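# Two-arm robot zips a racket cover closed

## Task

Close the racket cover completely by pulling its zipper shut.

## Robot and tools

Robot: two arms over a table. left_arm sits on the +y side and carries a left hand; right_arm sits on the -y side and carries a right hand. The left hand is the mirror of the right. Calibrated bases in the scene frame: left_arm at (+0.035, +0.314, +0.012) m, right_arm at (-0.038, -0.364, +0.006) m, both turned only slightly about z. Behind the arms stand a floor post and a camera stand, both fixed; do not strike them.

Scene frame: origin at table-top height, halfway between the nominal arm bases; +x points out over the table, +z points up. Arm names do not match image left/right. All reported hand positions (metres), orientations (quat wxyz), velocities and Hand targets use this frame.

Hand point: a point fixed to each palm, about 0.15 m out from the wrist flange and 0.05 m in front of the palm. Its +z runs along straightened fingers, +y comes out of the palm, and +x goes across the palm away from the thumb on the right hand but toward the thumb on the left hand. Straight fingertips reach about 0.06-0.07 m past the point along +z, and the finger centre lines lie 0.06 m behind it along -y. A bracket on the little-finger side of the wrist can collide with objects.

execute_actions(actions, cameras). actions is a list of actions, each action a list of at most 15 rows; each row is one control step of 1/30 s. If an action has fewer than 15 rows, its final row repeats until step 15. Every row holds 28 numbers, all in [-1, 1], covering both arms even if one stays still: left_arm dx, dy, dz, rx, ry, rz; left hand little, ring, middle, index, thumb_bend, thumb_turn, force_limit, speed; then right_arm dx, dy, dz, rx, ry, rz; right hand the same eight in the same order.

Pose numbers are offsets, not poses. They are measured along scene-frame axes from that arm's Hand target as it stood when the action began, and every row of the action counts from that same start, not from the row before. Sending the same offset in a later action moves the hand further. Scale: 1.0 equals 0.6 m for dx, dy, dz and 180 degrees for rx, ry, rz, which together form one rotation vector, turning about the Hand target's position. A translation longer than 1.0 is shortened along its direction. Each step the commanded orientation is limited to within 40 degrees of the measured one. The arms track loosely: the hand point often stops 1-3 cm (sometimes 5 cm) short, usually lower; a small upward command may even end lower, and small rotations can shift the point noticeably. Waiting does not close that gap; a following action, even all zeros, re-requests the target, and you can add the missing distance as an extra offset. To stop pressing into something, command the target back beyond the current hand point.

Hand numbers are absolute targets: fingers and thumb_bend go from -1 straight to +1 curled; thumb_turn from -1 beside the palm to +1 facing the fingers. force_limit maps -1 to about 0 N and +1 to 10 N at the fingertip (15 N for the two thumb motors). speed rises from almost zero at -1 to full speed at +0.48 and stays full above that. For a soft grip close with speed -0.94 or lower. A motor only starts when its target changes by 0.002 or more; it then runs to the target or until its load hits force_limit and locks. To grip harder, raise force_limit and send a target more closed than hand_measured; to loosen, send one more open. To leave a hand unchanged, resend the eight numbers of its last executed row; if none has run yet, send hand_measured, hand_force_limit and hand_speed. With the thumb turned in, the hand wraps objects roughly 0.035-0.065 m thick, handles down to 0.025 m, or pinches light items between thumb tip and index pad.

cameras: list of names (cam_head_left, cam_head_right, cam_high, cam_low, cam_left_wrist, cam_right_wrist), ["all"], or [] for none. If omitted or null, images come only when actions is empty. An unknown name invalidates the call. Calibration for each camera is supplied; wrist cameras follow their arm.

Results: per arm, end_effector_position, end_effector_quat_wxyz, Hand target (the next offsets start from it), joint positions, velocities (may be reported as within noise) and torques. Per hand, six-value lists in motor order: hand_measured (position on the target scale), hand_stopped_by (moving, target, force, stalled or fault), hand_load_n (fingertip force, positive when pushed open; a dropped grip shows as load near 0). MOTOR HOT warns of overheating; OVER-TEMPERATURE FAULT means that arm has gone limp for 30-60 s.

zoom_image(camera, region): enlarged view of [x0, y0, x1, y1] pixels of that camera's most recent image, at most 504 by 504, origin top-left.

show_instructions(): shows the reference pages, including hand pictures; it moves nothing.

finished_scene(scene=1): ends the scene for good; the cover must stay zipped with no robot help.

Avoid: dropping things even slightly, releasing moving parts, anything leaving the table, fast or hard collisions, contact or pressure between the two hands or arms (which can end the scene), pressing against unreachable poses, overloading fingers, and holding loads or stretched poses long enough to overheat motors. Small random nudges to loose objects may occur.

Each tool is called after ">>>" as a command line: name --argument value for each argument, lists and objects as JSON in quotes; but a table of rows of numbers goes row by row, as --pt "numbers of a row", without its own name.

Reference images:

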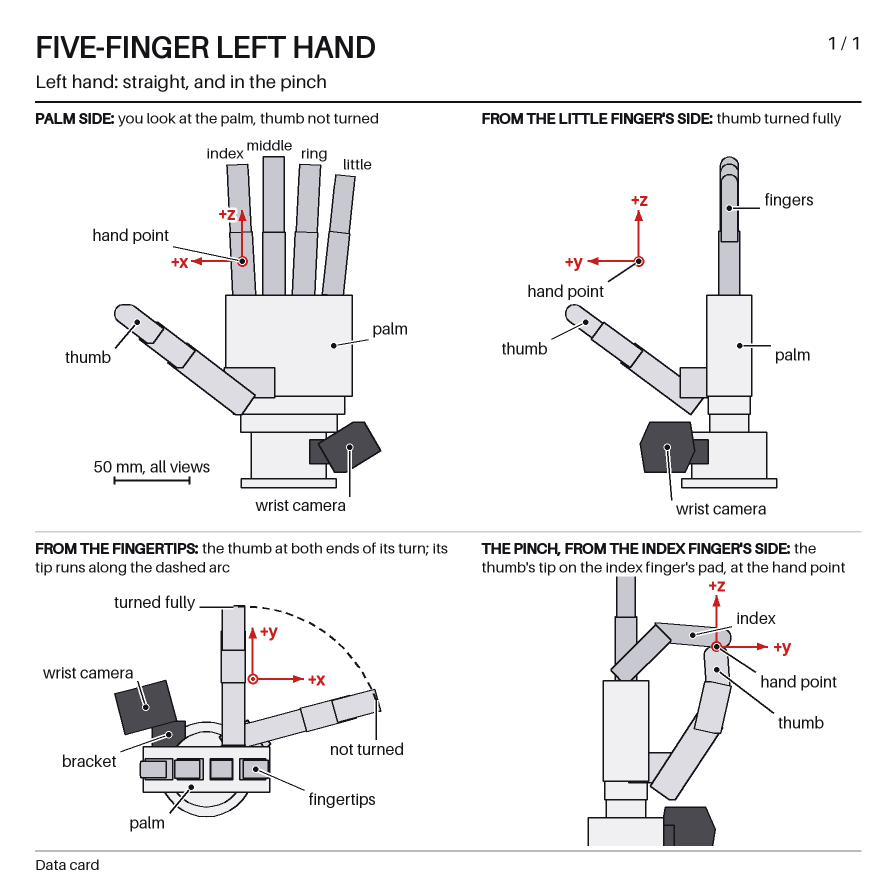

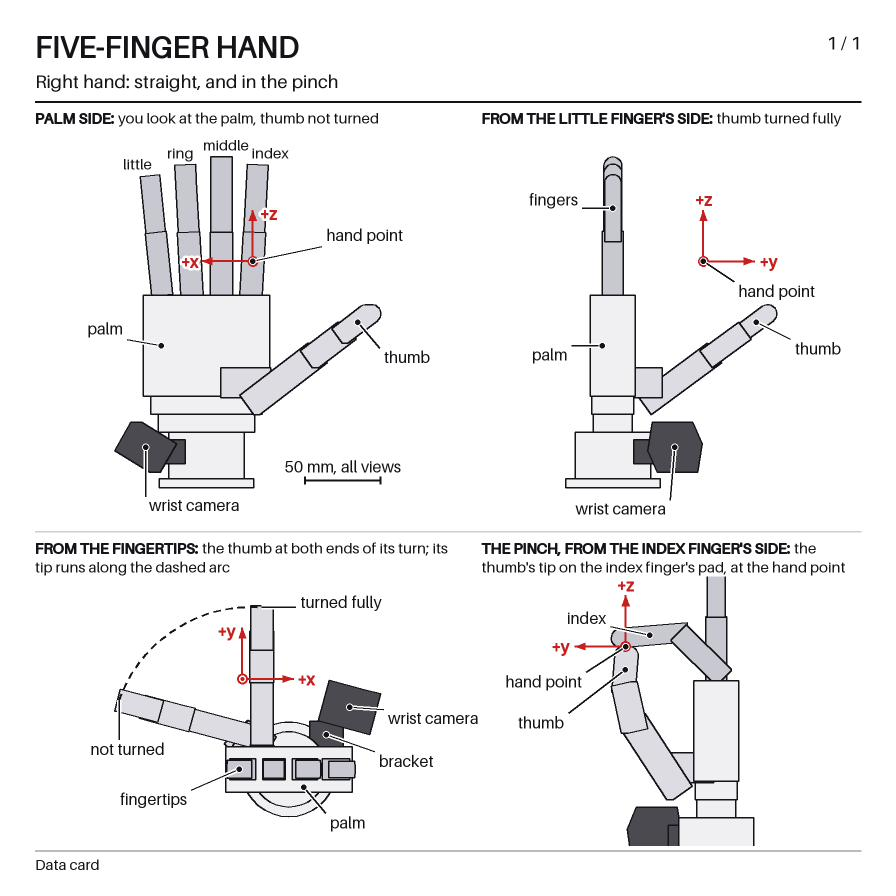

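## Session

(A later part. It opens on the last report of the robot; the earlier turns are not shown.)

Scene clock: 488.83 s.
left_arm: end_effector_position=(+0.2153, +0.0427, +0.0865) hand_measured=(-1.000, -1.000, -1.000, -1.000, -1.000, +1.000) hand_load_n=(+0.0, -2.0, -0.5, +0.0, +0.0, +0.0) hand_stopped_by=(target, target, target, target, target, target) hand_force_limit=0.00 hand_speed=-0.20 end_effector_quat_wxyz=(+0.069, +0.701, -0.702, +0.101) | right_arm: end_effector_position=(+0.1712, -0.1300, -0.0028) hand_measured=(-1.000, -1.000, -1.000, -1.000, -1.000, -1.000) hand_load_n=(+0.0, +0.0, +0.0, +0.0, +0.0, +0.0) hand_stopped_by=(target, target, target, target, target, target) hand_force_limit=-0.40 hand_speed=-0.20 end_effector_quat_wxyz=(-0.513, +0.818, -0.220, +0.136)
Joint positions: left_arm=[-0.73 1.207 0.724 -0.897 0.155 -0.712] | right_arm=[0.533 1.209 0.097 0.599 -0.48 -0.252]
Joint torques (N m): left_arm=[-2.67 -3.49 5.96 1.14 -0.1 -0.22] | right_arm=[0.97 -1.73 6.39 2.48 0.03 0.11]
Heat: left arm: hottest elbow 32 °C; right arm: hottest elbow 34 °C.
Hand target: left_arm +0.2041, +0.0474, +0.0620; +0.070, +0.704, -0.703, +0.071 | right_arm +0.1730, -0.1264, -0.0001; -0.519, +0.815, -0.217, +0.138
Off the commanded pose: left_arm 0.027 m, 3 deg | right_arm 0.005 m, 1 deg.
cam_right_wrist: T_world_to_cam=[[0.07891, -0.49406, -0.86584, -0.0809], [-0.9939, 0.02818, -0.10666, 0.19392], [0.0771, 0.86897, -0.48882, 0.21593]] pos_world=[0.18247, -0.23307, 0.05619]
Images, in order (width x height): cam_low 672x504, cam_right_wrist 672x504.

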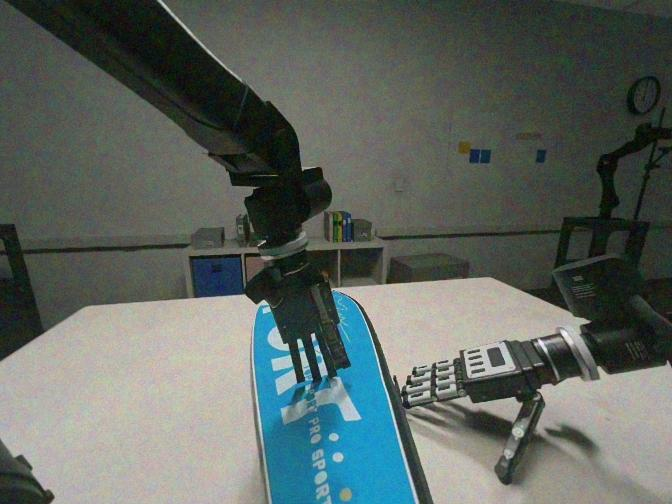

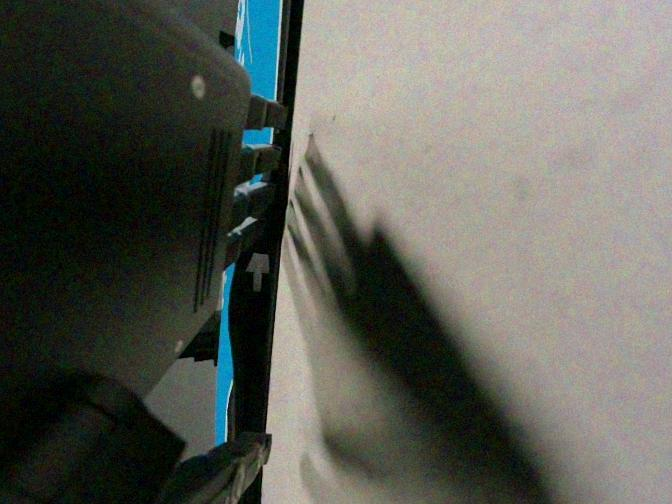

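>>> execute_actions --actions '[[[0.0,0,0,0,0,0,-1,-1,-1,-1,-1,1,0,-0.2,-0.03,0.012,0.0,0,0,0,-1,-1,-1,-1,-1,-1,-0.4,-0.2]]]' --cameras '["cam_right_wrist","cam_low"]'

>>> zoom_image --camera "cam_right_wrist" --region '[220, 150, 360, 290]'

>>> zoom_image --camera "cam_low" --region '[370, 350, 450, 430]'

Scene clock: 494.60 s.
left_arm: end_effector_position=(+0.2153, +0.0427, +0.0865) hand_measured=(-1.000, -1.000, -1.000, -1.000, -1.000, +1.000) hand_load_n=(+0.0, -2.0, +0.0, +0.0, +0.0, +0.0) hand_stopped_by=(target, target, target, target, target, target) hand_force_limit=0.00 hand_speed=-0.20 end_effector_quat_wxyz=(+0.069, +0.701, -0.702, +0.101) | right_arm: end_effector_position=(+0.1508, -0.1249, -0.0080) hand_measured=(-1.000, -1.000, -1.000, -1.000, -1.000, -1.000) hand_load_n=(+0.0, +0.0, +0.0, +0.0, +0.0, +0.0) hand_stopped_by=(target, target, target, target, target, target) hand_force_limit=-0.40 hand_speed=-0.20 end_effector_quat_wxyz=(-0.508, +0.822, -0.222, +0.132)
Joint positions: left_arm=[-0.73 1.207 0.724 -0.897 0.155 -0.712] | right_arm=[0.619 1.183 0.063 0.609 -0.403 -0.207]
Joint torques (N m): left_arm=[-2.67 -3.49 5.97 1.14 -0.1 -0.22] | right_arm=[0.97 -2.67 6.6 2.41 0.07 0.11]
Heat: left arm: hottest elbow 32 °C; right arm: hottest elbow 34 °C.
Hand target: left_arm +0.2041, +0.0474, +0.0620; +0.070, +0.704, -0.703, +0.071 | right_arm +0.1548, -0.1193, -0.0002; -0.519, +0.815, -0.218, +0.138
Off the commanded pose: left_arm 0.027 m, 3 deg | right_arm 0.011 m, 2 deg.
cam_right_wrist: T_world_to_cam=[[0.06751, -0.50301, -0.86164, -0.08059], [-0.99521, 0.02731, -0.09392, 0.173], [0.07077, 0.86385, -0.49875, 0.21079]] pos_world=[0.16269, -0.22735, 0.05194]
Images, in order (width x height): cam_low 672x504, cam_right_wrist 672x504.

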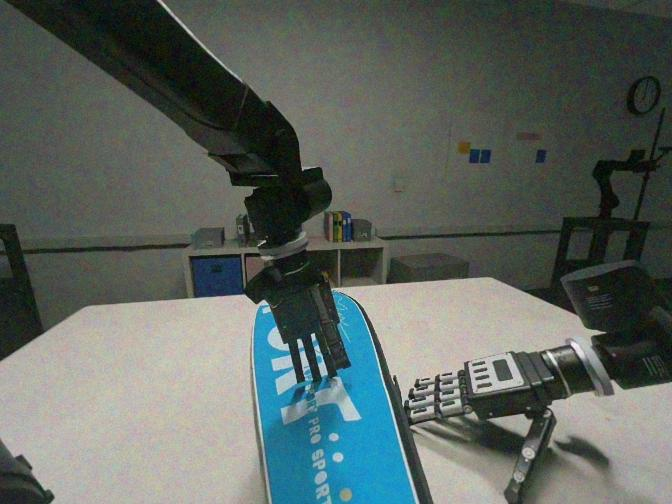

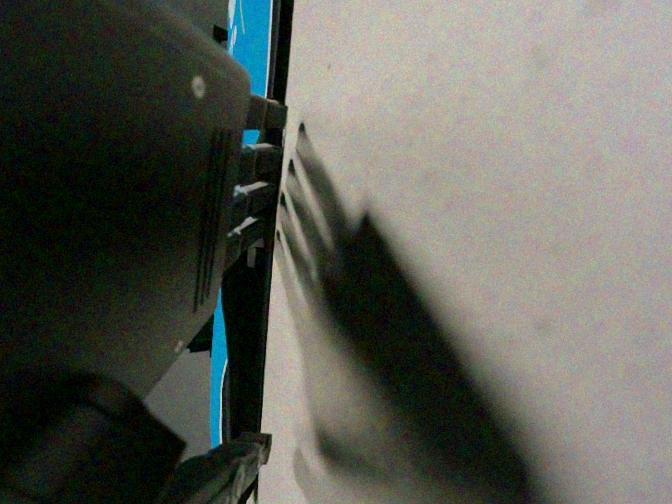

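Scaled by 3.600.

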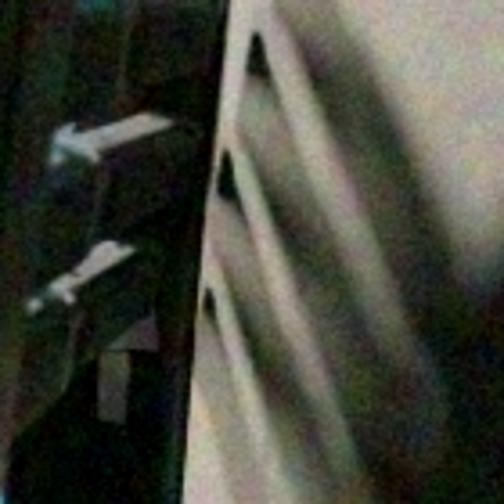

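Scaled by 6.300.

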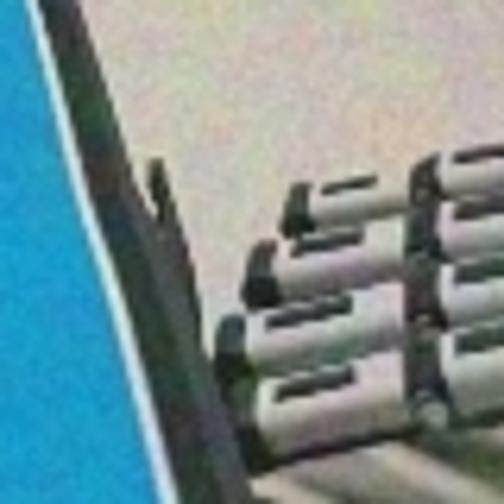

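>>> execute_actions --actions '[[[0.0,0,0,0,0,0,-1,-1,-1,-1,-1,1,0,-0.2,0.0,-0.045,0.0,0,0,0,-1,-1,-1,-1,-1,-1,-0.4,-0.2]],[[0.0,0,0,0,0,0,-1,-1,-1,-1,-1,1,0,-0.2,-0.045,0.01,-0.02,0,0,0,-1,-1,-1,-1,-1,-1,-0.4,-0.2]]]' --cameras '["cam_right_wrist"]'

>>> zoom_image --camera "cam_right_wrist" --region '[200, 130, 340, 270]'

Scene clock: 540.37 s.
left_arm: end_effector_position=(+0.2153, +0.0427, +0.0865) hand_measured=(-1.000, -1.000, -1.000, -1.000, -1.000, +1.000) hand_load_n=(+0.0, -2.0, -0.5, +0.0, +0.0, +0.0) hand_stopped_by=(target, target, target, target, target, target) hand_force_limit=0.00 hand_speed=-0.20 end_effector_quat_wxyz=(+0.069, +0.701, -0.702, +0.101) | right_arm: end_effector_position=(+0.1501, -0.1459, -0.0031) hand_measured=(-1.000, -1.000, -1.000, -1.000, -1.000, -1.000) hand_load_n=(+0.0, +0.0, +0.0, +0.0, +0.0, +0.0) hand_stopped_by=(target, target, target, target, target, target) hand_force_limit=-0.40 hand_speed=-0.20 end_effector_quat_wxyz=(-0.518, +0.816, -0.221, +0.132)
Joint positions: left_arm=[-0.73 1.207 0.724 -0.897 0.155 -0.712] | right_arm=[0.498 1.093 0.033 0.544 -0.518 -0.26]
Joint torques (N m): left_arm=[-2.67 -3.49 5.96 1.14 -0.1 -0.22] | right_arm=[0.38 -0.85 6.57 1.76 -0.08 0.04]
Heat: left arm: hottest elbow 32 °C; right arm: hottest elbow 33 °C.
Hand target: left_arm +0.2041, +0.0474, +0.0620; +0.070, +0.704, -0.703, +0.071 | right_arm +0.1502, -0.1457, -0.0028; -0.518, +0.816, -0.221, +0.133 (last step not sent: back at the drive's target)
Off the commanded pose: left_arm 0.027 m, 3 deg | right_arm 0.025 m, 1 deg.
pose unreachable (right arm): on one or more control steps of this call, first in action 1 (counted from 0), this arm could not follow its commanded pose, so it was not sent that pose on those steps. It may still have moved: this result reports where it is.
cause: moving toward the commanded pose would bring two parts of the arm too close to each other (joints 2 (shoulder) and 3 (elbow) lie between them).
cam_right_wrist: T_world_to_cam=[[0.07536, -0.4837, -0.87199, -0.08526], [-0.99452, 0.02711, -0.10099, 0.17319], [0.07249, 0.87482, -0.479, 0.2328]] pos_world=[0.16179, -0.24959, 0.05466]

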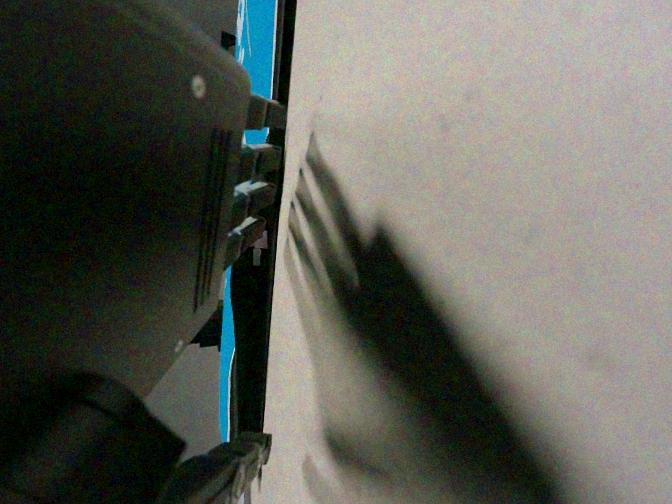

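Scaled by 3.600.

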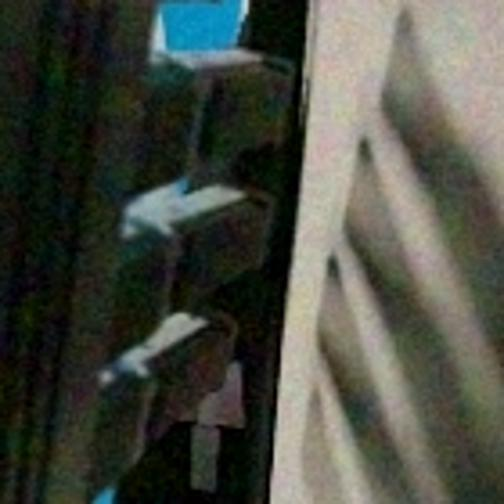

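>>> execute_actions --actions '[[[0.0,0,0,0,0,0,-1,-1,-1,-1,-1,1,0,-0.2,0.0,0.0,0.1,0,0,0,-1,-1,-1,-1,-1,-1,-0.4,-0.2]],[[0.0,0,0,0,0,0,-1,-1,-1,-1,-1,1,0,-0.2,0.0,-0.06,0.1,-0.148,0.0548,0.0464,-1,-1,-1,-1,-1,-1,-0.4,-0.2]],[[0.0,0,0,0,0,0,-1,-1,-1,-1,-1,1,0,-0.2,0.0,-0.02,0.0,-0.148,0.0548,0.0464,1,1,1,0.05,-1,1,-0.4,-0.2]],[[0.0,0,0,0,0,0,-1,-1,-1,-1,-1,1,0,-0.2,0.0,0.0,0.0,0,0,-0.2055,1,1,1,0.05,0,1,-0.4,-0.2]],[[0.0,0,0,0,0,0,-1,-1,-1,-1,-1,1,0,-0.2,0.0,0.0,0.0,0,0,-0.2055,1,1,1,0.05,0,1,-0.4,-0.2]]]' --cameras '["cam_head_right","cam_head_left","cam_low"]'

Scene clock: 565.50 s.
left_arm: end_effector_position=(+0.2153, +0.0427, +0.0865) hand_measured=(-1.000, -1.000, -1.000, -1.000, -1.000, +1.000) hand_load_n=(+0.0, -2.0, +0.0, +0.0, +0.0, +0.0) hand_stopped_by=(target, target, target, target, target, target) hand_force_limit=0.00 hand_speed=-0.20 end_effector_quat_wxyz=(+0.069, +0.701, -0.702, +0.101) | right_arm: end_effector_position=(+0.1508, -0.1959, +0.1132) hand_measured=(+1.000, +1.000, +1.000, +0.050, -0.002, +0.846) hand_load_n=(+0.0, +0.0, +0.0, +0.0, +3.0, +9.5) hand_stopped_by=(target, target, target, target, target, force) hand_force_limit=-0.40 hand_speed=-0.20 end_effector_quat_wxyz=(-0.050, +0.730, -0.680, +0.045)
Joint positions: left_arm=[-0.73 1.207 0.724 -0.897 0.155 -0.712] | right_arm=[0.581 1.044 0.749 -1.157 0.061 0.484]
Joint torques (N m): left_arm=[-2.67 -3.49 5.96 1.16 -0.1 -0.22] | right_arm=[1.03 -4.25 10.33 0.21 0.26 0.1]
Heat: left arm: hottest elbow 32 °C; right arm: hottest elbow 33 °C.
Hand target: left_arm +0.2041, +0.0474, +0.0620; +0.070, +0.704, -0.703, +0.071 | right_arm +0.1502, -0.1939, +0.1171; -0.052, +0.729, -0.681, +0.048
Off the commanded pose: left_arm 0.027 m, 3 deg | right_arm 0.004 m, 0 deg.
Images, in order (width x height): cam_head_left 672x504, cam_head_right 672x504, cam_low 672x504.

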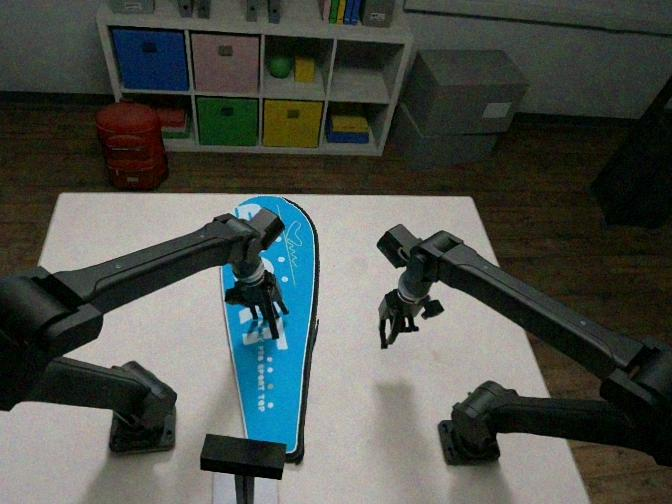

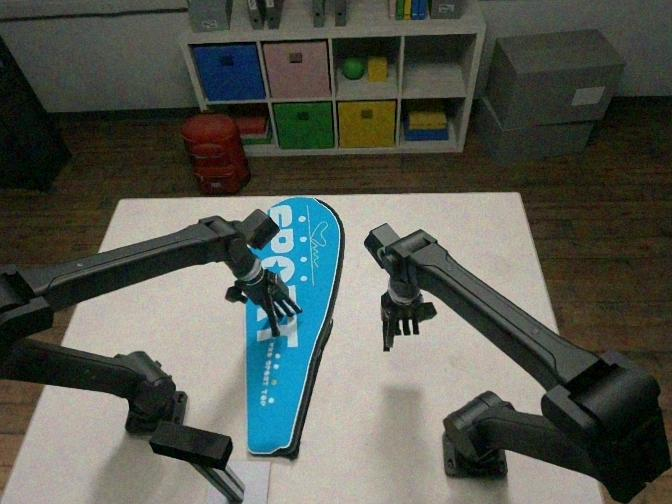

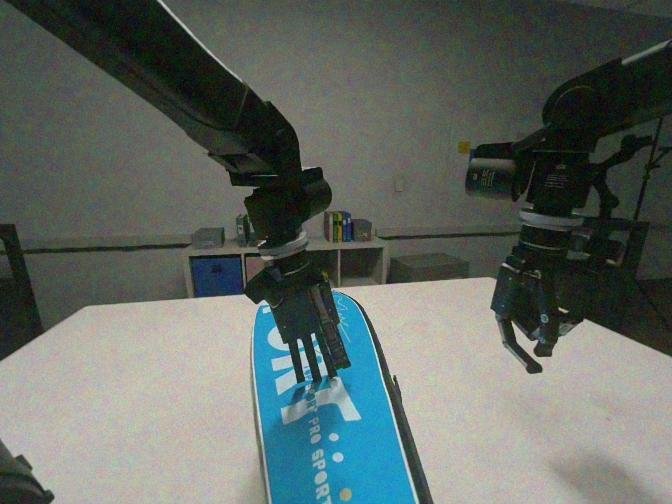

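>>> execute_actions --actions '[[[0.0,0,0,0,0,0,-1,-1,-1,-1,-1,1,0,-0.2,0.0,0.0,0.0,0,0,0,1,1,1,0.05,-1,0.5,-0.4,-0.2]],[[0.0,0,0,0,0,0,-1,-1,-1,-1,-1,1,0,-0.2,0.0,0.0,0.0,0,0,-0.2055,1,1,1,0.05,-1,0.5,-0.4,-0.2]],[[0.0,0,0,0,0,0,-1,-1,-1,-1,-1,1,0,-0.2,0.0,0.0,0.0,0,0,-0.2055,1,1,1,0.05,-1,1,-0.4,-0.2]],[[0.0,0,0,0,0,0,-1,-1,-1,-1,-1,1,0,-0.2,0.0,0.0,0.0,-0.0627,-0.0228,0,1,1,1,0.05,-1,1,-0.4,-0.2]],[[0.0,0,0,0,0,0,-1,-1,-1,-1,-1,1,0,-0.2,0.0,0.0,0.0,0,0,0,1,1,1,0.05,0,1,-0.4,-0.5]],[[0.0,0,0,0,0,0,-1,-1,-1,-1,-1,1,0,-0.2,0.0,0.0,0.0,0,0,0,1,1,1,0.05,0,1,-0.4,-0.5]]]' --cameras '["cam_head_right","cam_head_left","cam_low","cam_right_wrist"]'

Scene clock: 573.03 s.
left_arm: end_effector_position=(+0.2153, +0.0427, +0.0865) hand_measured=(-1.000, -1.000, -1.000, -1.000, -1.000, +1.000) hand_load_n=(+0.0, -1.5, +0.0, +0.0, +0.0, +0.0) hand_stopped_by=(target, target, target, target, target, target) hand_force_limit=0.00 hand_speed=-0.20 end_effector_quat_wxyz=(+0.069, +0.701, -0.702, +0.101) | right_arm: end_effector_position=(+0.1388, -0.2046, +0.0999) hand_measured=(+1.000, +1.000, +1.000, +0.050, -0.436, +1.000) hand_load_n=(+0.0, +0.0, +0.0, +0.0, +5.5, +1.0) hand_stopped_by=(target, target, target, target, force, target) hand_force_limit=-0.40 hand_speed=-0.50 end_effector_quat_wxyz=(+0.013, -0.183, +0.967, -0.177)
Joint positions: left_arm=[-0.73 1.207 0.724 -0.897 0.155 -0.712] | right_arm=[0.843 0.992 0.688 -1.462 0.3 2.047]
Joint torques (N m): left_arm=[-2.67 -3.49 5.96 1.16 -0.1 -0.22] | right_arm=[0.21 -2.08 13.29 -0.32 0.4 0.09]
Heat: left arm: hottest elbow 32 °C; right arm: hottest elbow 34 °C.
Hand target: left_arm +0.2041, +0.0474, +0.0620; +0.070, +0.704, -0.703, +0.071 | right_arm +0.1503, -0.1938, +0.1172; +0.031, -0.171, +0.970, -0.172
Off the commanded pose: left_arm 0.027 m, 3 deg | right_arm 0.023 m, 3 deg.
joint sent to its limit (right arm) — joint 6 (wrist roll), upper limit. The joint targets still meet the commanded pose.
cam_right_wrist: T_world_to_cam=[[-0.62492, 0.70208, -0.34141, 0.26382], [0.67558, 0.70549, 0.2142, 0.0495], [0.39124, -0.09679, -0.91518, 0.13489]] pos_world=[0.07865, -0.20708, 0.20291]
Images, in order (width x height): cam_head_left 672x504, cam_head_right 672x504, cam_low 672x504, cam_right_wrist 672x504.

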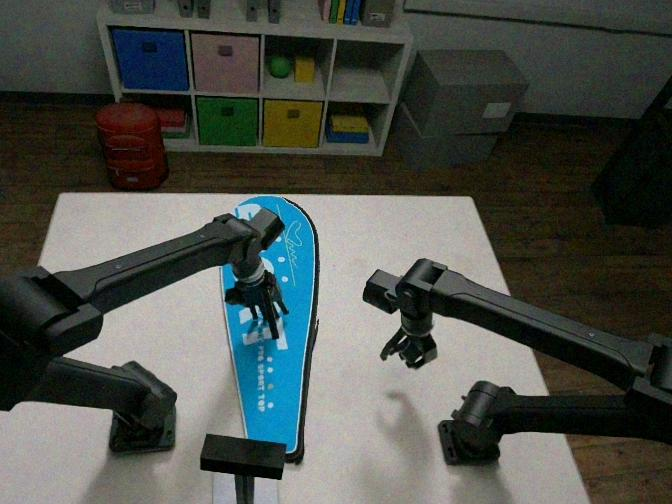

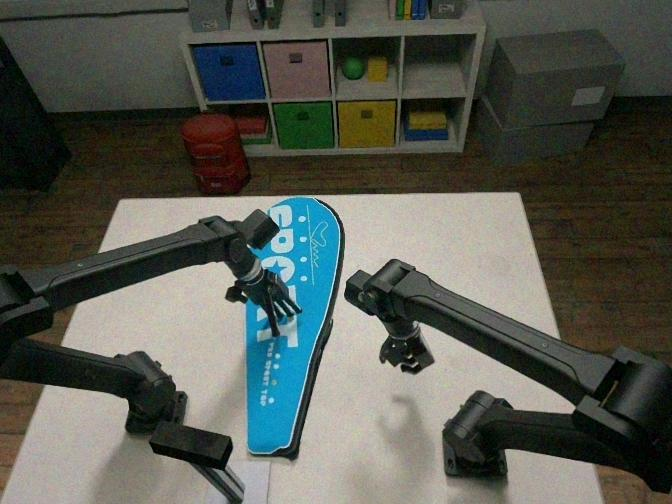

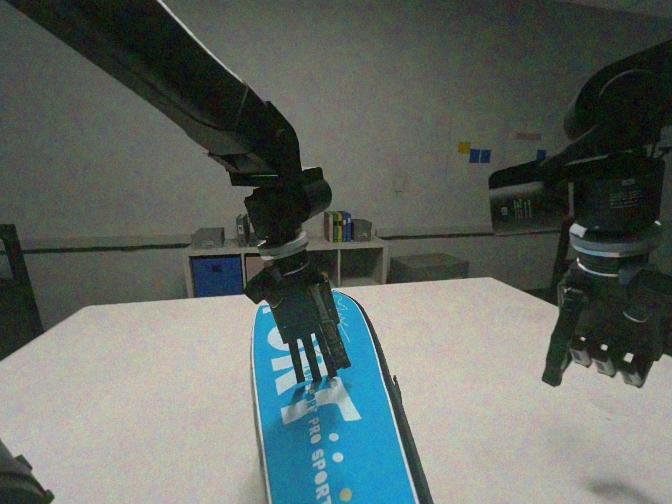

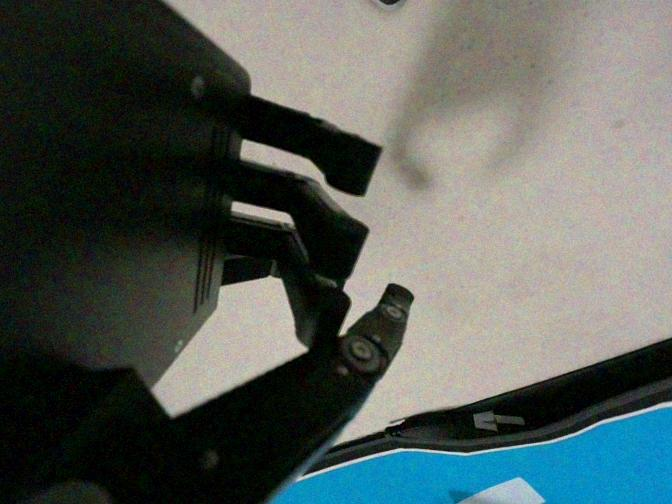

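>>> execute_actions --actions '[[[0.0,0,0,0,0,0,-1,-1,-1,-1,-1,1,0,-0.2,0.0,0.0,0.0,0,0,0,1,1,0.05,0.05,-0.6,1,-0.4,-0.2]],[[0.0,0,0,0,0,0,-1,-1,-1,-1,-1,1,0,-0.2,0.0,0.0,0.0,0,0,0,1,1,0.05,0.05,-0.6,1,-0.4,-0.2]],[[0.0,0,0,0,0,0,-1,-1,-1,-1,-1,1,0,-0.2,0.0,0.0,0.0,0,0,0,1,1,0.05,0.05,0,1,-0.4,-0.5]],[[0.0,0,0,0,0,0,-1,-1,-1,-1,-1,1,0,-0.2,0.0,0.0,0.0,0,0,0,1,1,0.05,0.05,0,1,-0.4,-0.5]]]' --cameras '["cam_right_wrist"]'

>>> zoom_image --camera "cam_right_wrist" --region '[400, 370, 580, 470]'

>>> zoom_image --camera "cam_right_wrist" --region '[220, 220, 460, 420]'

Scene clock: 578.97 s.
left_arm: end_effector_position=(+0.2153, +0.0427, +0.0865) hand_measured=(-1.000, -1.000, -1.000, -1.000, -1.000, +1.000) hand_load_n=(+0.0, -1.5, -0.5, +0.0, +0.0, +0.0) hand_stopped_by=(target, target, target, target, target, target) hand_force_limit=0.00 hand_speed=-0.20 end_effector_quat_wxyz=(+0.069, +0.701, -0.702, +0.101) | right_arm: end_effector_position=(+0.1388, -0.2046, +0.0999) hand_measured=(+1.000, +1.000, +0.050, +0.050, +0.000, +1.000) hand_load_n=(+0.0, +0.0, +0.0, +0.0, +0.0, +0.0) hand_stopped_by=(target, target, target, target, target, target) hand_force_limit=-0.40 hand_speed=-0.50 end_effector_quat_wxyz=(+0.013, -0.183, +0.967, -0.177)
Joint positions: left_arm=[-0.73 1.207 0.724 -0.897 0.155 -0.712] | right_arm=[0.843 0.992 0.688 -1.462 0.3 2.047]
Joint torques (N m): left_arm=[-2.73 -3.49 5.97 1.14 -0.1 -0.22] | right_arm=[0.21 -2.08 13.29 -0.32 0.41 0.09]
Heat: left arm: hottest elbow 32 °C; right arm: hottest elbow 35 °C.
Hand target: left_arm +0.2041, +0.0474, +0.0620; +0.070, +0.704, -0.703, +0.071 | right_arm +0.1503, -0.1938, +0.1172; +0.031, -0.171, +0.970, -0.172
Off the commanded pose: left_arm 0.027 m, 3 deg | right_arm 0.023 m, 3 deg.
joint sent to its limit (right arm) — joint 6 (wrist roll), upper limit. The joint targets still meet the commanded pose.
cam_right_wrist: T_world_to_cam=[[-0.6246, 0.70235, -0.34144, 0.26378], [0.67583, 0.70521, 0.21433, 0.04932], [0.39132, -0.09688, -0.91514, 0.13486]] pos_world=[0.07865, -0.20698, 0.20291]

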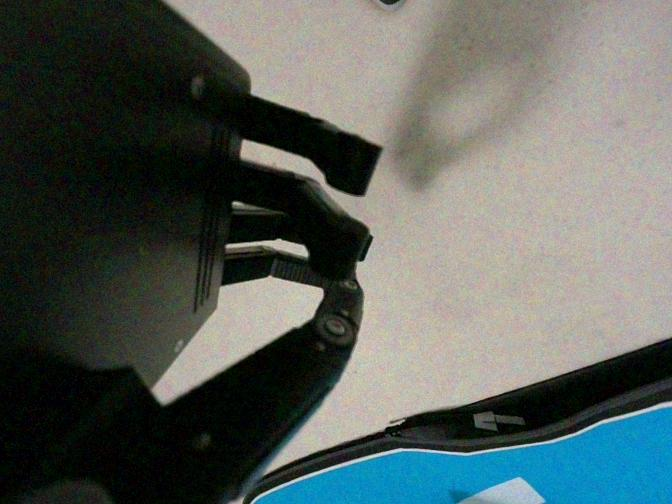

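Scaled by 2.800.

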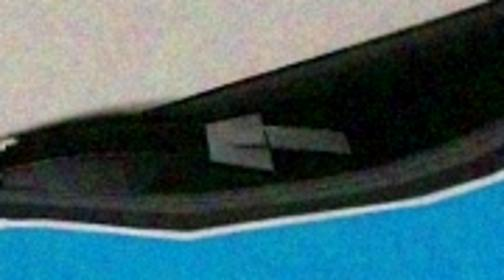

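Scaled by 2.100.

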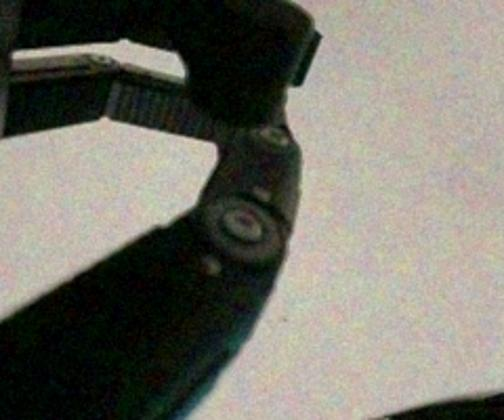

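>>> execute_actions --actions '[]'

>>> zoom_image --camera "cam_head_right" --region '[280, 310, 350, 380]'

>>> zoom_image --camera "cam_head_left" --region '[280, 310, 350, 380]'

>>> zoom_image --camera "cam_low" --region '[370, 360, 440, 430]'

Scene clock: 581.47 s.
left_arm: end_effector_position=(+0.2153, +0.0427, +0.0865) hand_measured=(-1.000, -1.000, -1.000, -1.000, -1.000, +1.000) hand_load_n=(+0.0, -1.5, -0.5, +0.0, +0.0, +0.0) hand_stopped_by=(target, target, target, target, target, target) hand_force_limit=0.00 hand_speed=-0.20 end_effector_quat_wxyz=(+0.069, +0.701, -0.702, +0.101) | right_arm: end_effector_position=(+0.1388, -0.2046, +0.0999) hand_measured=(+1.000, +1.000, +0.050, +0.050, +0.000, +1.000) hand_load_n=(+0.0, +0.0, +0.0, +0.0, +0.0, +0.0) hand_stopped_by=(target, target, target, target, target, target) hand_force_limit=-0.40 hand_speed=-0.50 end_effector_quat_wxyz=(+0.013, -0.183, +0.967, -0.177)
Joint positions: left_arm=[-0.73 1.207 0.724 -0.897 0.155 -0.712] | right_arm=[0.843 0.992 0.688 -1.462 0.3 2.047]
Joint velocities: within noise
Joint torques (N m): left_arm=[-2.67 -3.49 5.97 1.16 -0.1 -0.22] | right_arm=[0.21 -2.08 13.29 -0.32 0.41 0.09]
Heat: left arm: hottest elbow 32 °C; right arm: hottest elbow 36 °C.
Hand target: left_arm +0.2041, +0.0474, +0.0620; +0.070, +0.704, -0.703, +0.071 | right_arm +0.1503, -0.1938, +0.1172; +0.031, -0.171, +0.970, -0.172
Off the commanded pose: left_arm 0.027 m, 3 deg | right_arm 0.023 m, 3 deg.
camera_calibration:
cam_left_wrist: T_world_to_cam=[[0.96801, -0.21929, 0.12194, -0.21641], [-0.24636, -0.73852, 0.62762, 0.04138], [-0.04757, -0.63758, -0.76891, 0.21871]] pos_world=[0.23009, 0.12255, 0.16859]
cam_right_wrist: T_world_to_cam=[[-0.6246, 0.70235, -0.34144, 0.26378], [0.67583, 0.70521, 0.21433, 0.04932], [0.39132, -0.09688, -0.91514, 0.13486]] pos_world=[0.07865, -0.20698, 0.20291]

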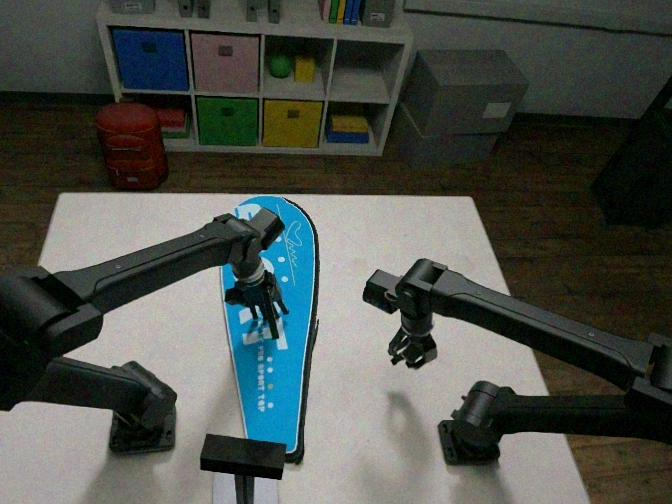

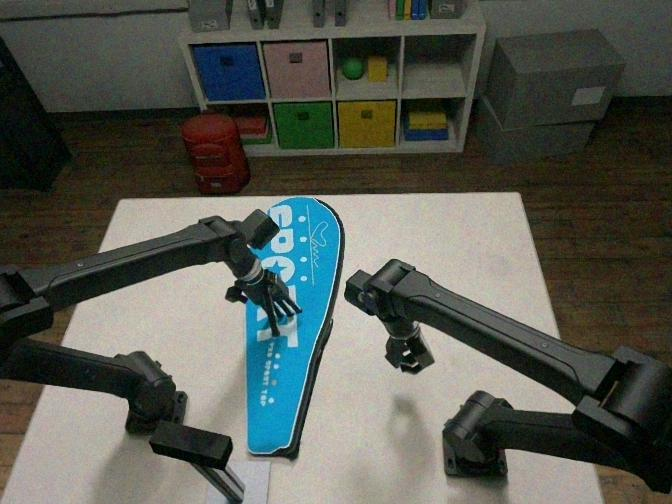

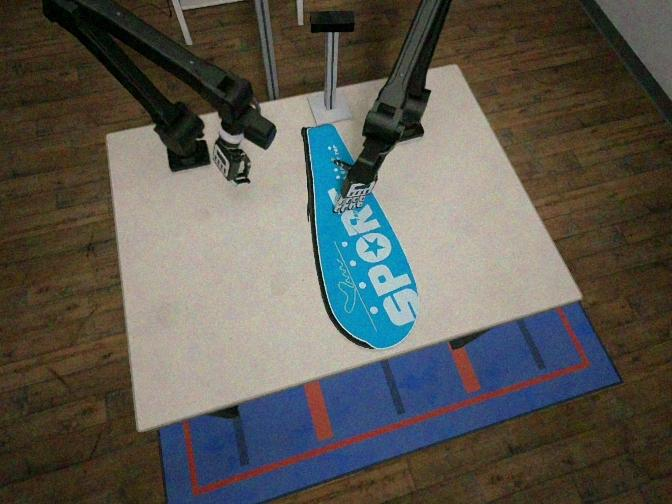

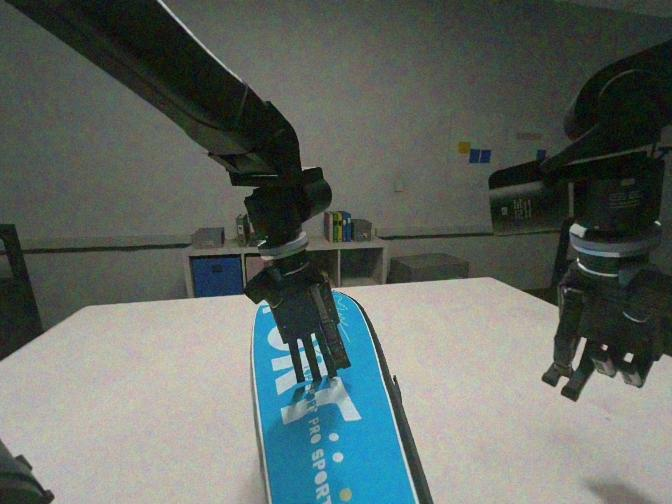

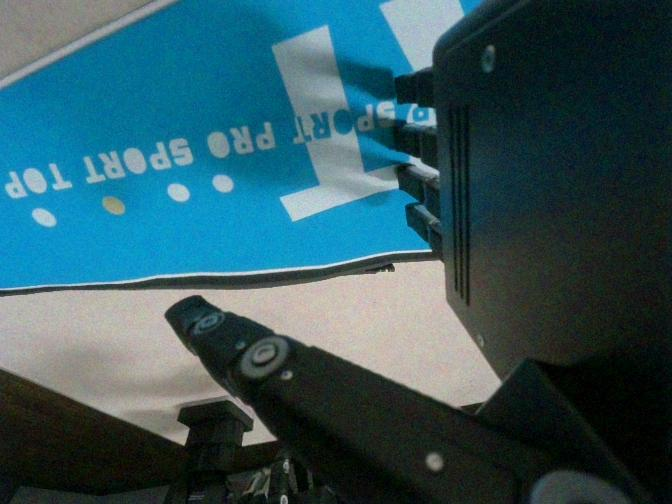

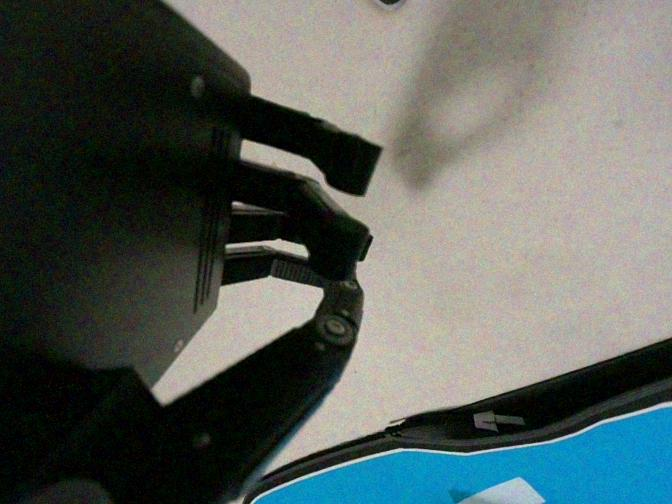

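Scaled by 7.200.

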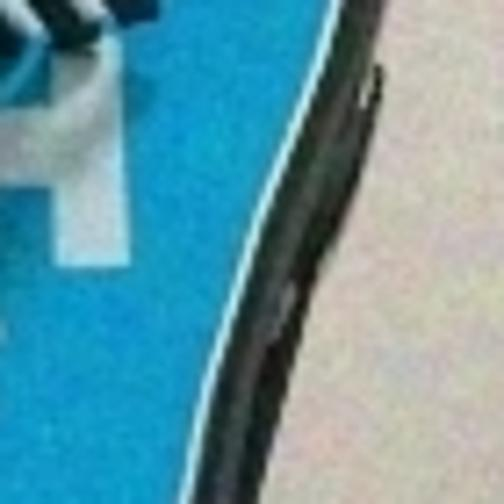

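Scaled by 7.200.

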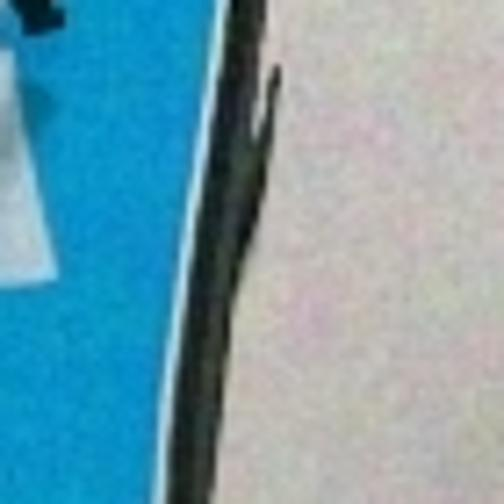

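Scaled by 7.200.

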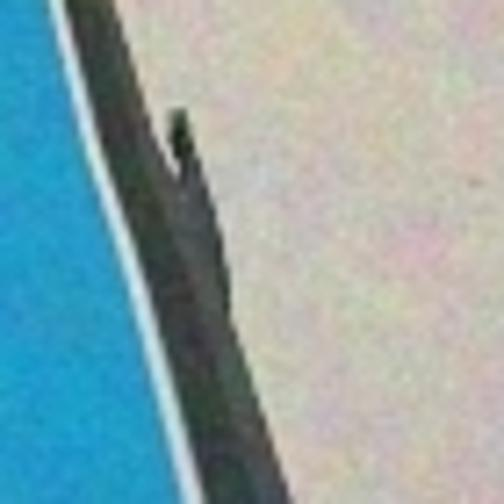

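>>> execute_actions --actions '[[[0.0,0,0,0,0,0,-1,-1,-1,-1,-1,1,0,-0.2,0.015,0.08,-0.04,0,0,0,1,1,0.05,0.05,0,1,-0.4,-0.5]],[[0.0,0,0,0,0,0,-1,-1,-1,-1,-1,1,0,-0.2,0.015,0.06,-0.04,0,0,0,1,1,0.05,0.05,0,1,-0.4,-0.5]]]' --cameras '["cam_right_wrist","cam_low","cam_head_right"]'

>>> zoom_image --camera "cam_right_wrist" --region '[320, 260, 500, 440]'

Scene clock: 587.13 s.
left_arm: end_effector_position=(+0.2153, +0.0427, +0.0865) hand_measured=(-1.000, -1.000, -1.000, -1.000, -1.000, +1.000) hand_load_n=(+0.0, -1.5, +0.0, +0.0, +0.0, +0.0) hand_stopped_by=(target, target, target, target, target, target) hand_force_limit=0.00 hand_speed=-0.20 end_effector_quat_wxyz=(+0.069, +0.701, -0.702, +0.101) | right_arm: end_effector_position=(+0.1564, -0.1288, +0.0537) hand_measured=(+1.000, +1.000, +0.050, +0.050, +0.000, +1.000) hand_load_n=(+0.0, +0.0, +0.0, +0.0, +0.5, +0.0) hand_stopped_by=(target, target, target, target, target, target) hand_force_limit=-0.40 hand_speed=-0.50 end_effector_quat_wxyz=(-0.009, -0.223, +0.962, -0.158)
Joint positions: left_arm=[-0.73 1.207 0.724 -0.897 0.155 -0.712] | right_arm=[0.927 1.278 0.765 -1.275 0.235 2.047]
Joint torques (N m): left_arm=[-2.67 -3.49 5.96 1.14 -0.1 -0.22] | right_arm=[0.85 -6.53 11.93 0.31 0.25 0.08]
Heat: left arm: hottest elbow 32 °C; right arm: hottest elbow 37 °C.
Hand target: left_arm +0.2041, +0.0474, +0.0620; +0.070, +0.704, -0.703, +0.071 | right_arm +0.1683, -0.1098, +0.0693; +0.031, -0.171, +0.970, -0.172
Off the commanded pose: left_arm 0.027 m, 3 deg | right_arm 0.027 m, 8 deg.
joint sent to its limit (right arm) — joint 6 (wrist roll), upper limit. The joint targets are off in orientation, not in position.
cam_right_wrist: T_world_to_cam=[[-0.69281, 0.66334, -0.28286, 0.20824], [0.63719, 0.74677, 0.19059, 0.00663], [0.33765, -0.04819, -0.94004, 0.10898]] pos_world=[0.10324, -0.13783, 0.16008]
Images, in order (width x height): cam_head_right 672x504, cam_low 672x504, cam_right_wrist 672x504.

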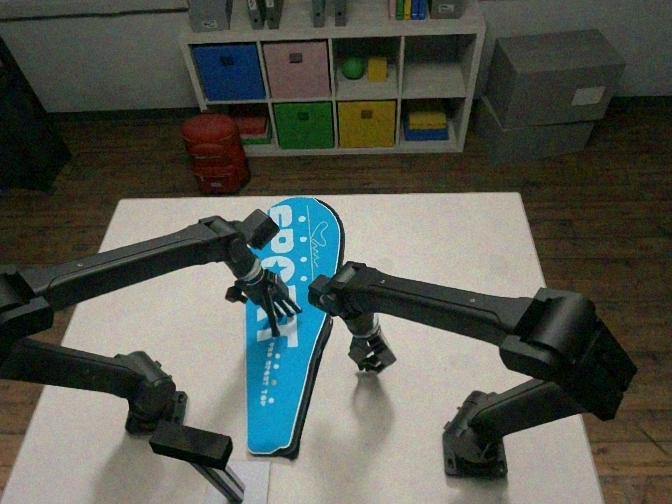

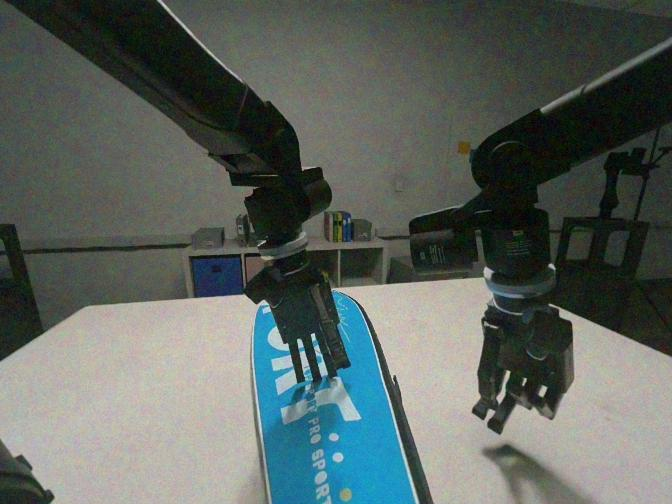

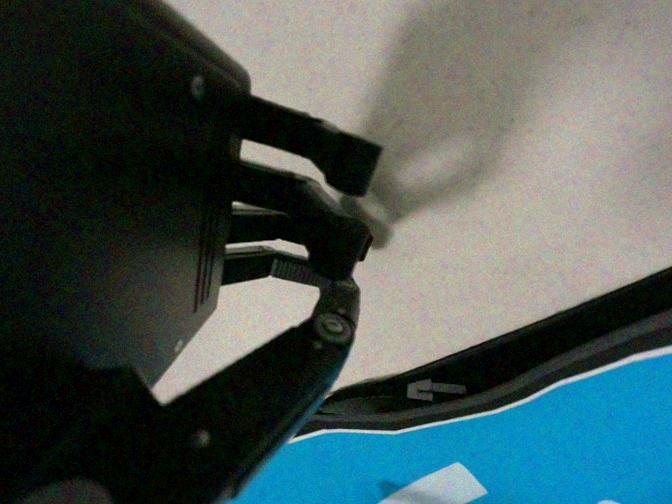

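Scaled by 2.800.

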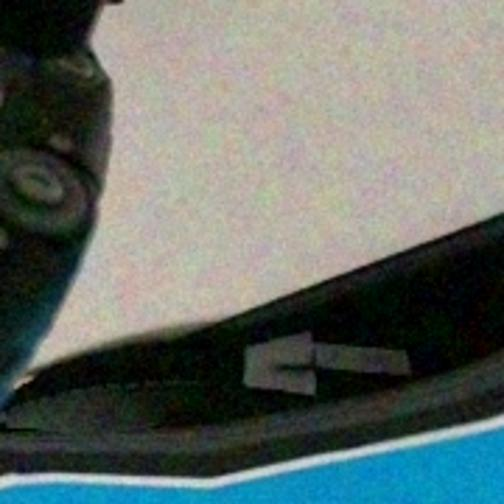

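>>> zoom_image --camera "cam_right_wrist" --region '[220, 200, 420, 360]'

Scaled by 2.520.

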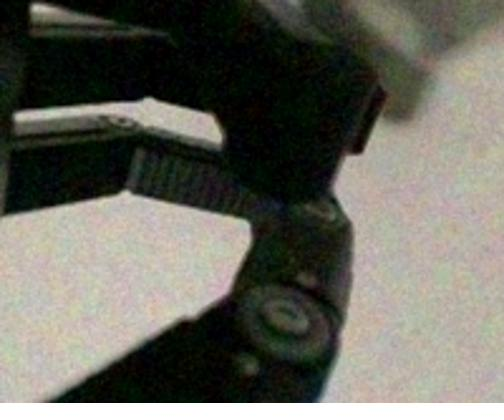

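>>> execute_actions --actions '[[[0.0,0,0,0,0,0,-1,-1,-1,-1,-1,1,0,-0.2,0.0,0.0,0.0,0,0,0,0.05,0.05,0.05,0.05,0,1,-0.4,-0.2]],[[0.0,0,0,0,0,0,-1,-1,-1,-1,-1,1,0,-0.2,0.005,0.03,-0.02,0,0,0,0.05,0.05,0.05,0.05,0,1,-0.4,-0.2]]]' --cameras '["cam_right_wrist","cam_low","cam_head_left"]'

>>> zoom_image --camera "cam_right_wrist" --region '[250, 220, 450, 420]'

Scene clock: 595.73 s.
left_arm: end_effector_position=(+0.2153, +0.0427, +0.0865) hand_measured=(-1.000, -1.000, -1.000, -1.000, -1.000, +1.000) hand_load_n=(+0.0, -1.5, +0.0, +0.0, +0.0, +0.0) hand_stopped_by=(target, target, target, target, target, target) hand_force_limit=0.00 hand_speed=-0.20 end_effector_quat_wxyz=(+0.069, +0.701, -0.702, +0.101) | right_arm: end_effector_position=(+0.1608, -0.1111, +0.0441) hand_measured=(+0.050, +0.050, +0.050, +0.050, +0.000, +1.000) hand_load_n=(+0.0, +0.0, +0.0, +0.0, +0.0, +0.0) hand_stopped_by=(target, target, target, target, target, target) hand_force_limit=-0.40 hand_speed=-0.20 end_effector_quat_wxyz=(-0.008, -0.230, +0.961, -0.153)
Joint positions: left_arm=[-0.73 1.207 0.724 -0.897 0.155 -0.712] | right_arm=[0.945 1.333 0.786 -1.233 0.225 2.047]
Joint torques (N m): left_arm=[-2.67 -3.49 5.96 1.14 -0.1 -0.22] | right_arm=[0.97 -6.65 11.71 0.29 0.19 0.08]
Heat: left arm: hottest elbow 32 °C; right arm: hottest elbow 37 °C.
Hand target: left_arm +0.2041, +0.0474, +0.0620; +0.070, +0.704, -0.703, +0.071 | right_arm +0.1714, -0.0918, +0.0572; +0.031, -0.171, +0.970, -0.172
Off the commanded pose: left_arm 0.027 m, 3 deg | right_arm 0.026 m, 8 deg.
joint sent to its limit (right arm) — joint 6 (wrist roll), upper limit. The joint targets are off in orientation, not in position.
cam_right_wrist: T_world_to_cam=[[-0.70379, 0.65558, -0.27365, 0.19735], [0.62601, 0.75443, 0.19737, -0.00518], [0.33584, -0.0324, -0.94136, 0.10151]] pos_world=[0.10804, -0.12219, 0.15059]
Images, in order (width x height): cam_head_left 672x504, cam_low 672x504, cam_right_wrist 672x504.

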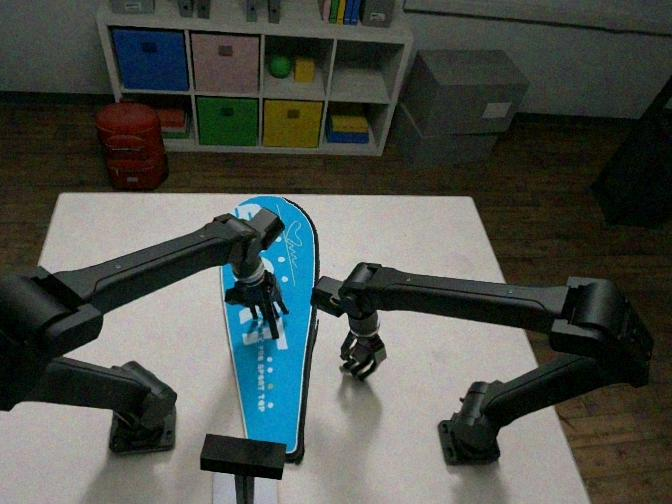

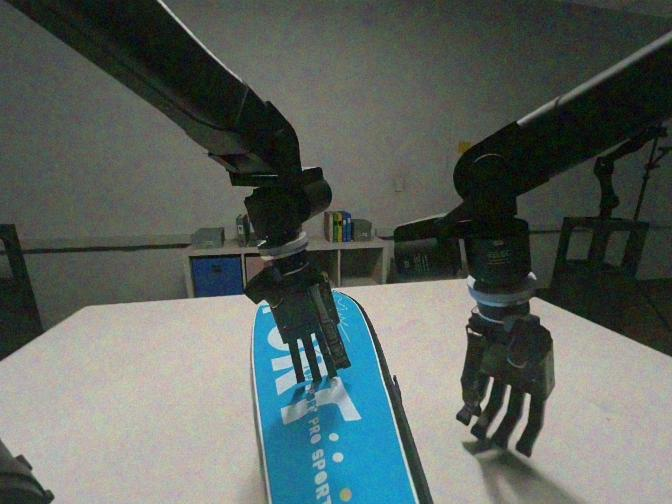

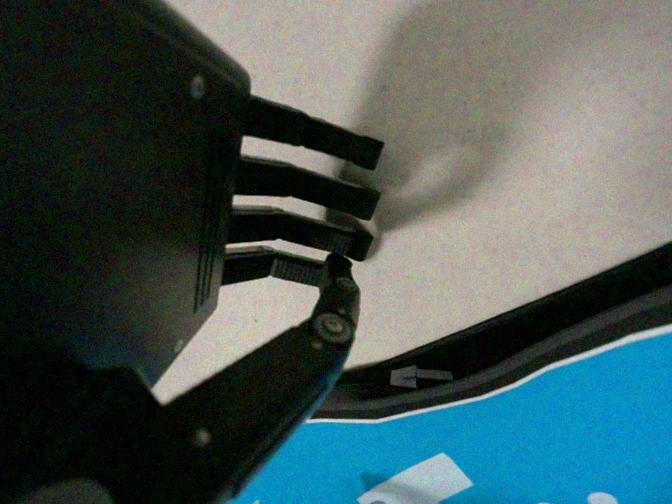

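Scaled by 2.520.

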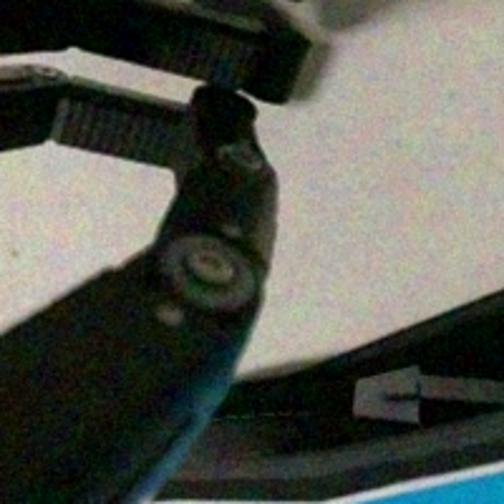

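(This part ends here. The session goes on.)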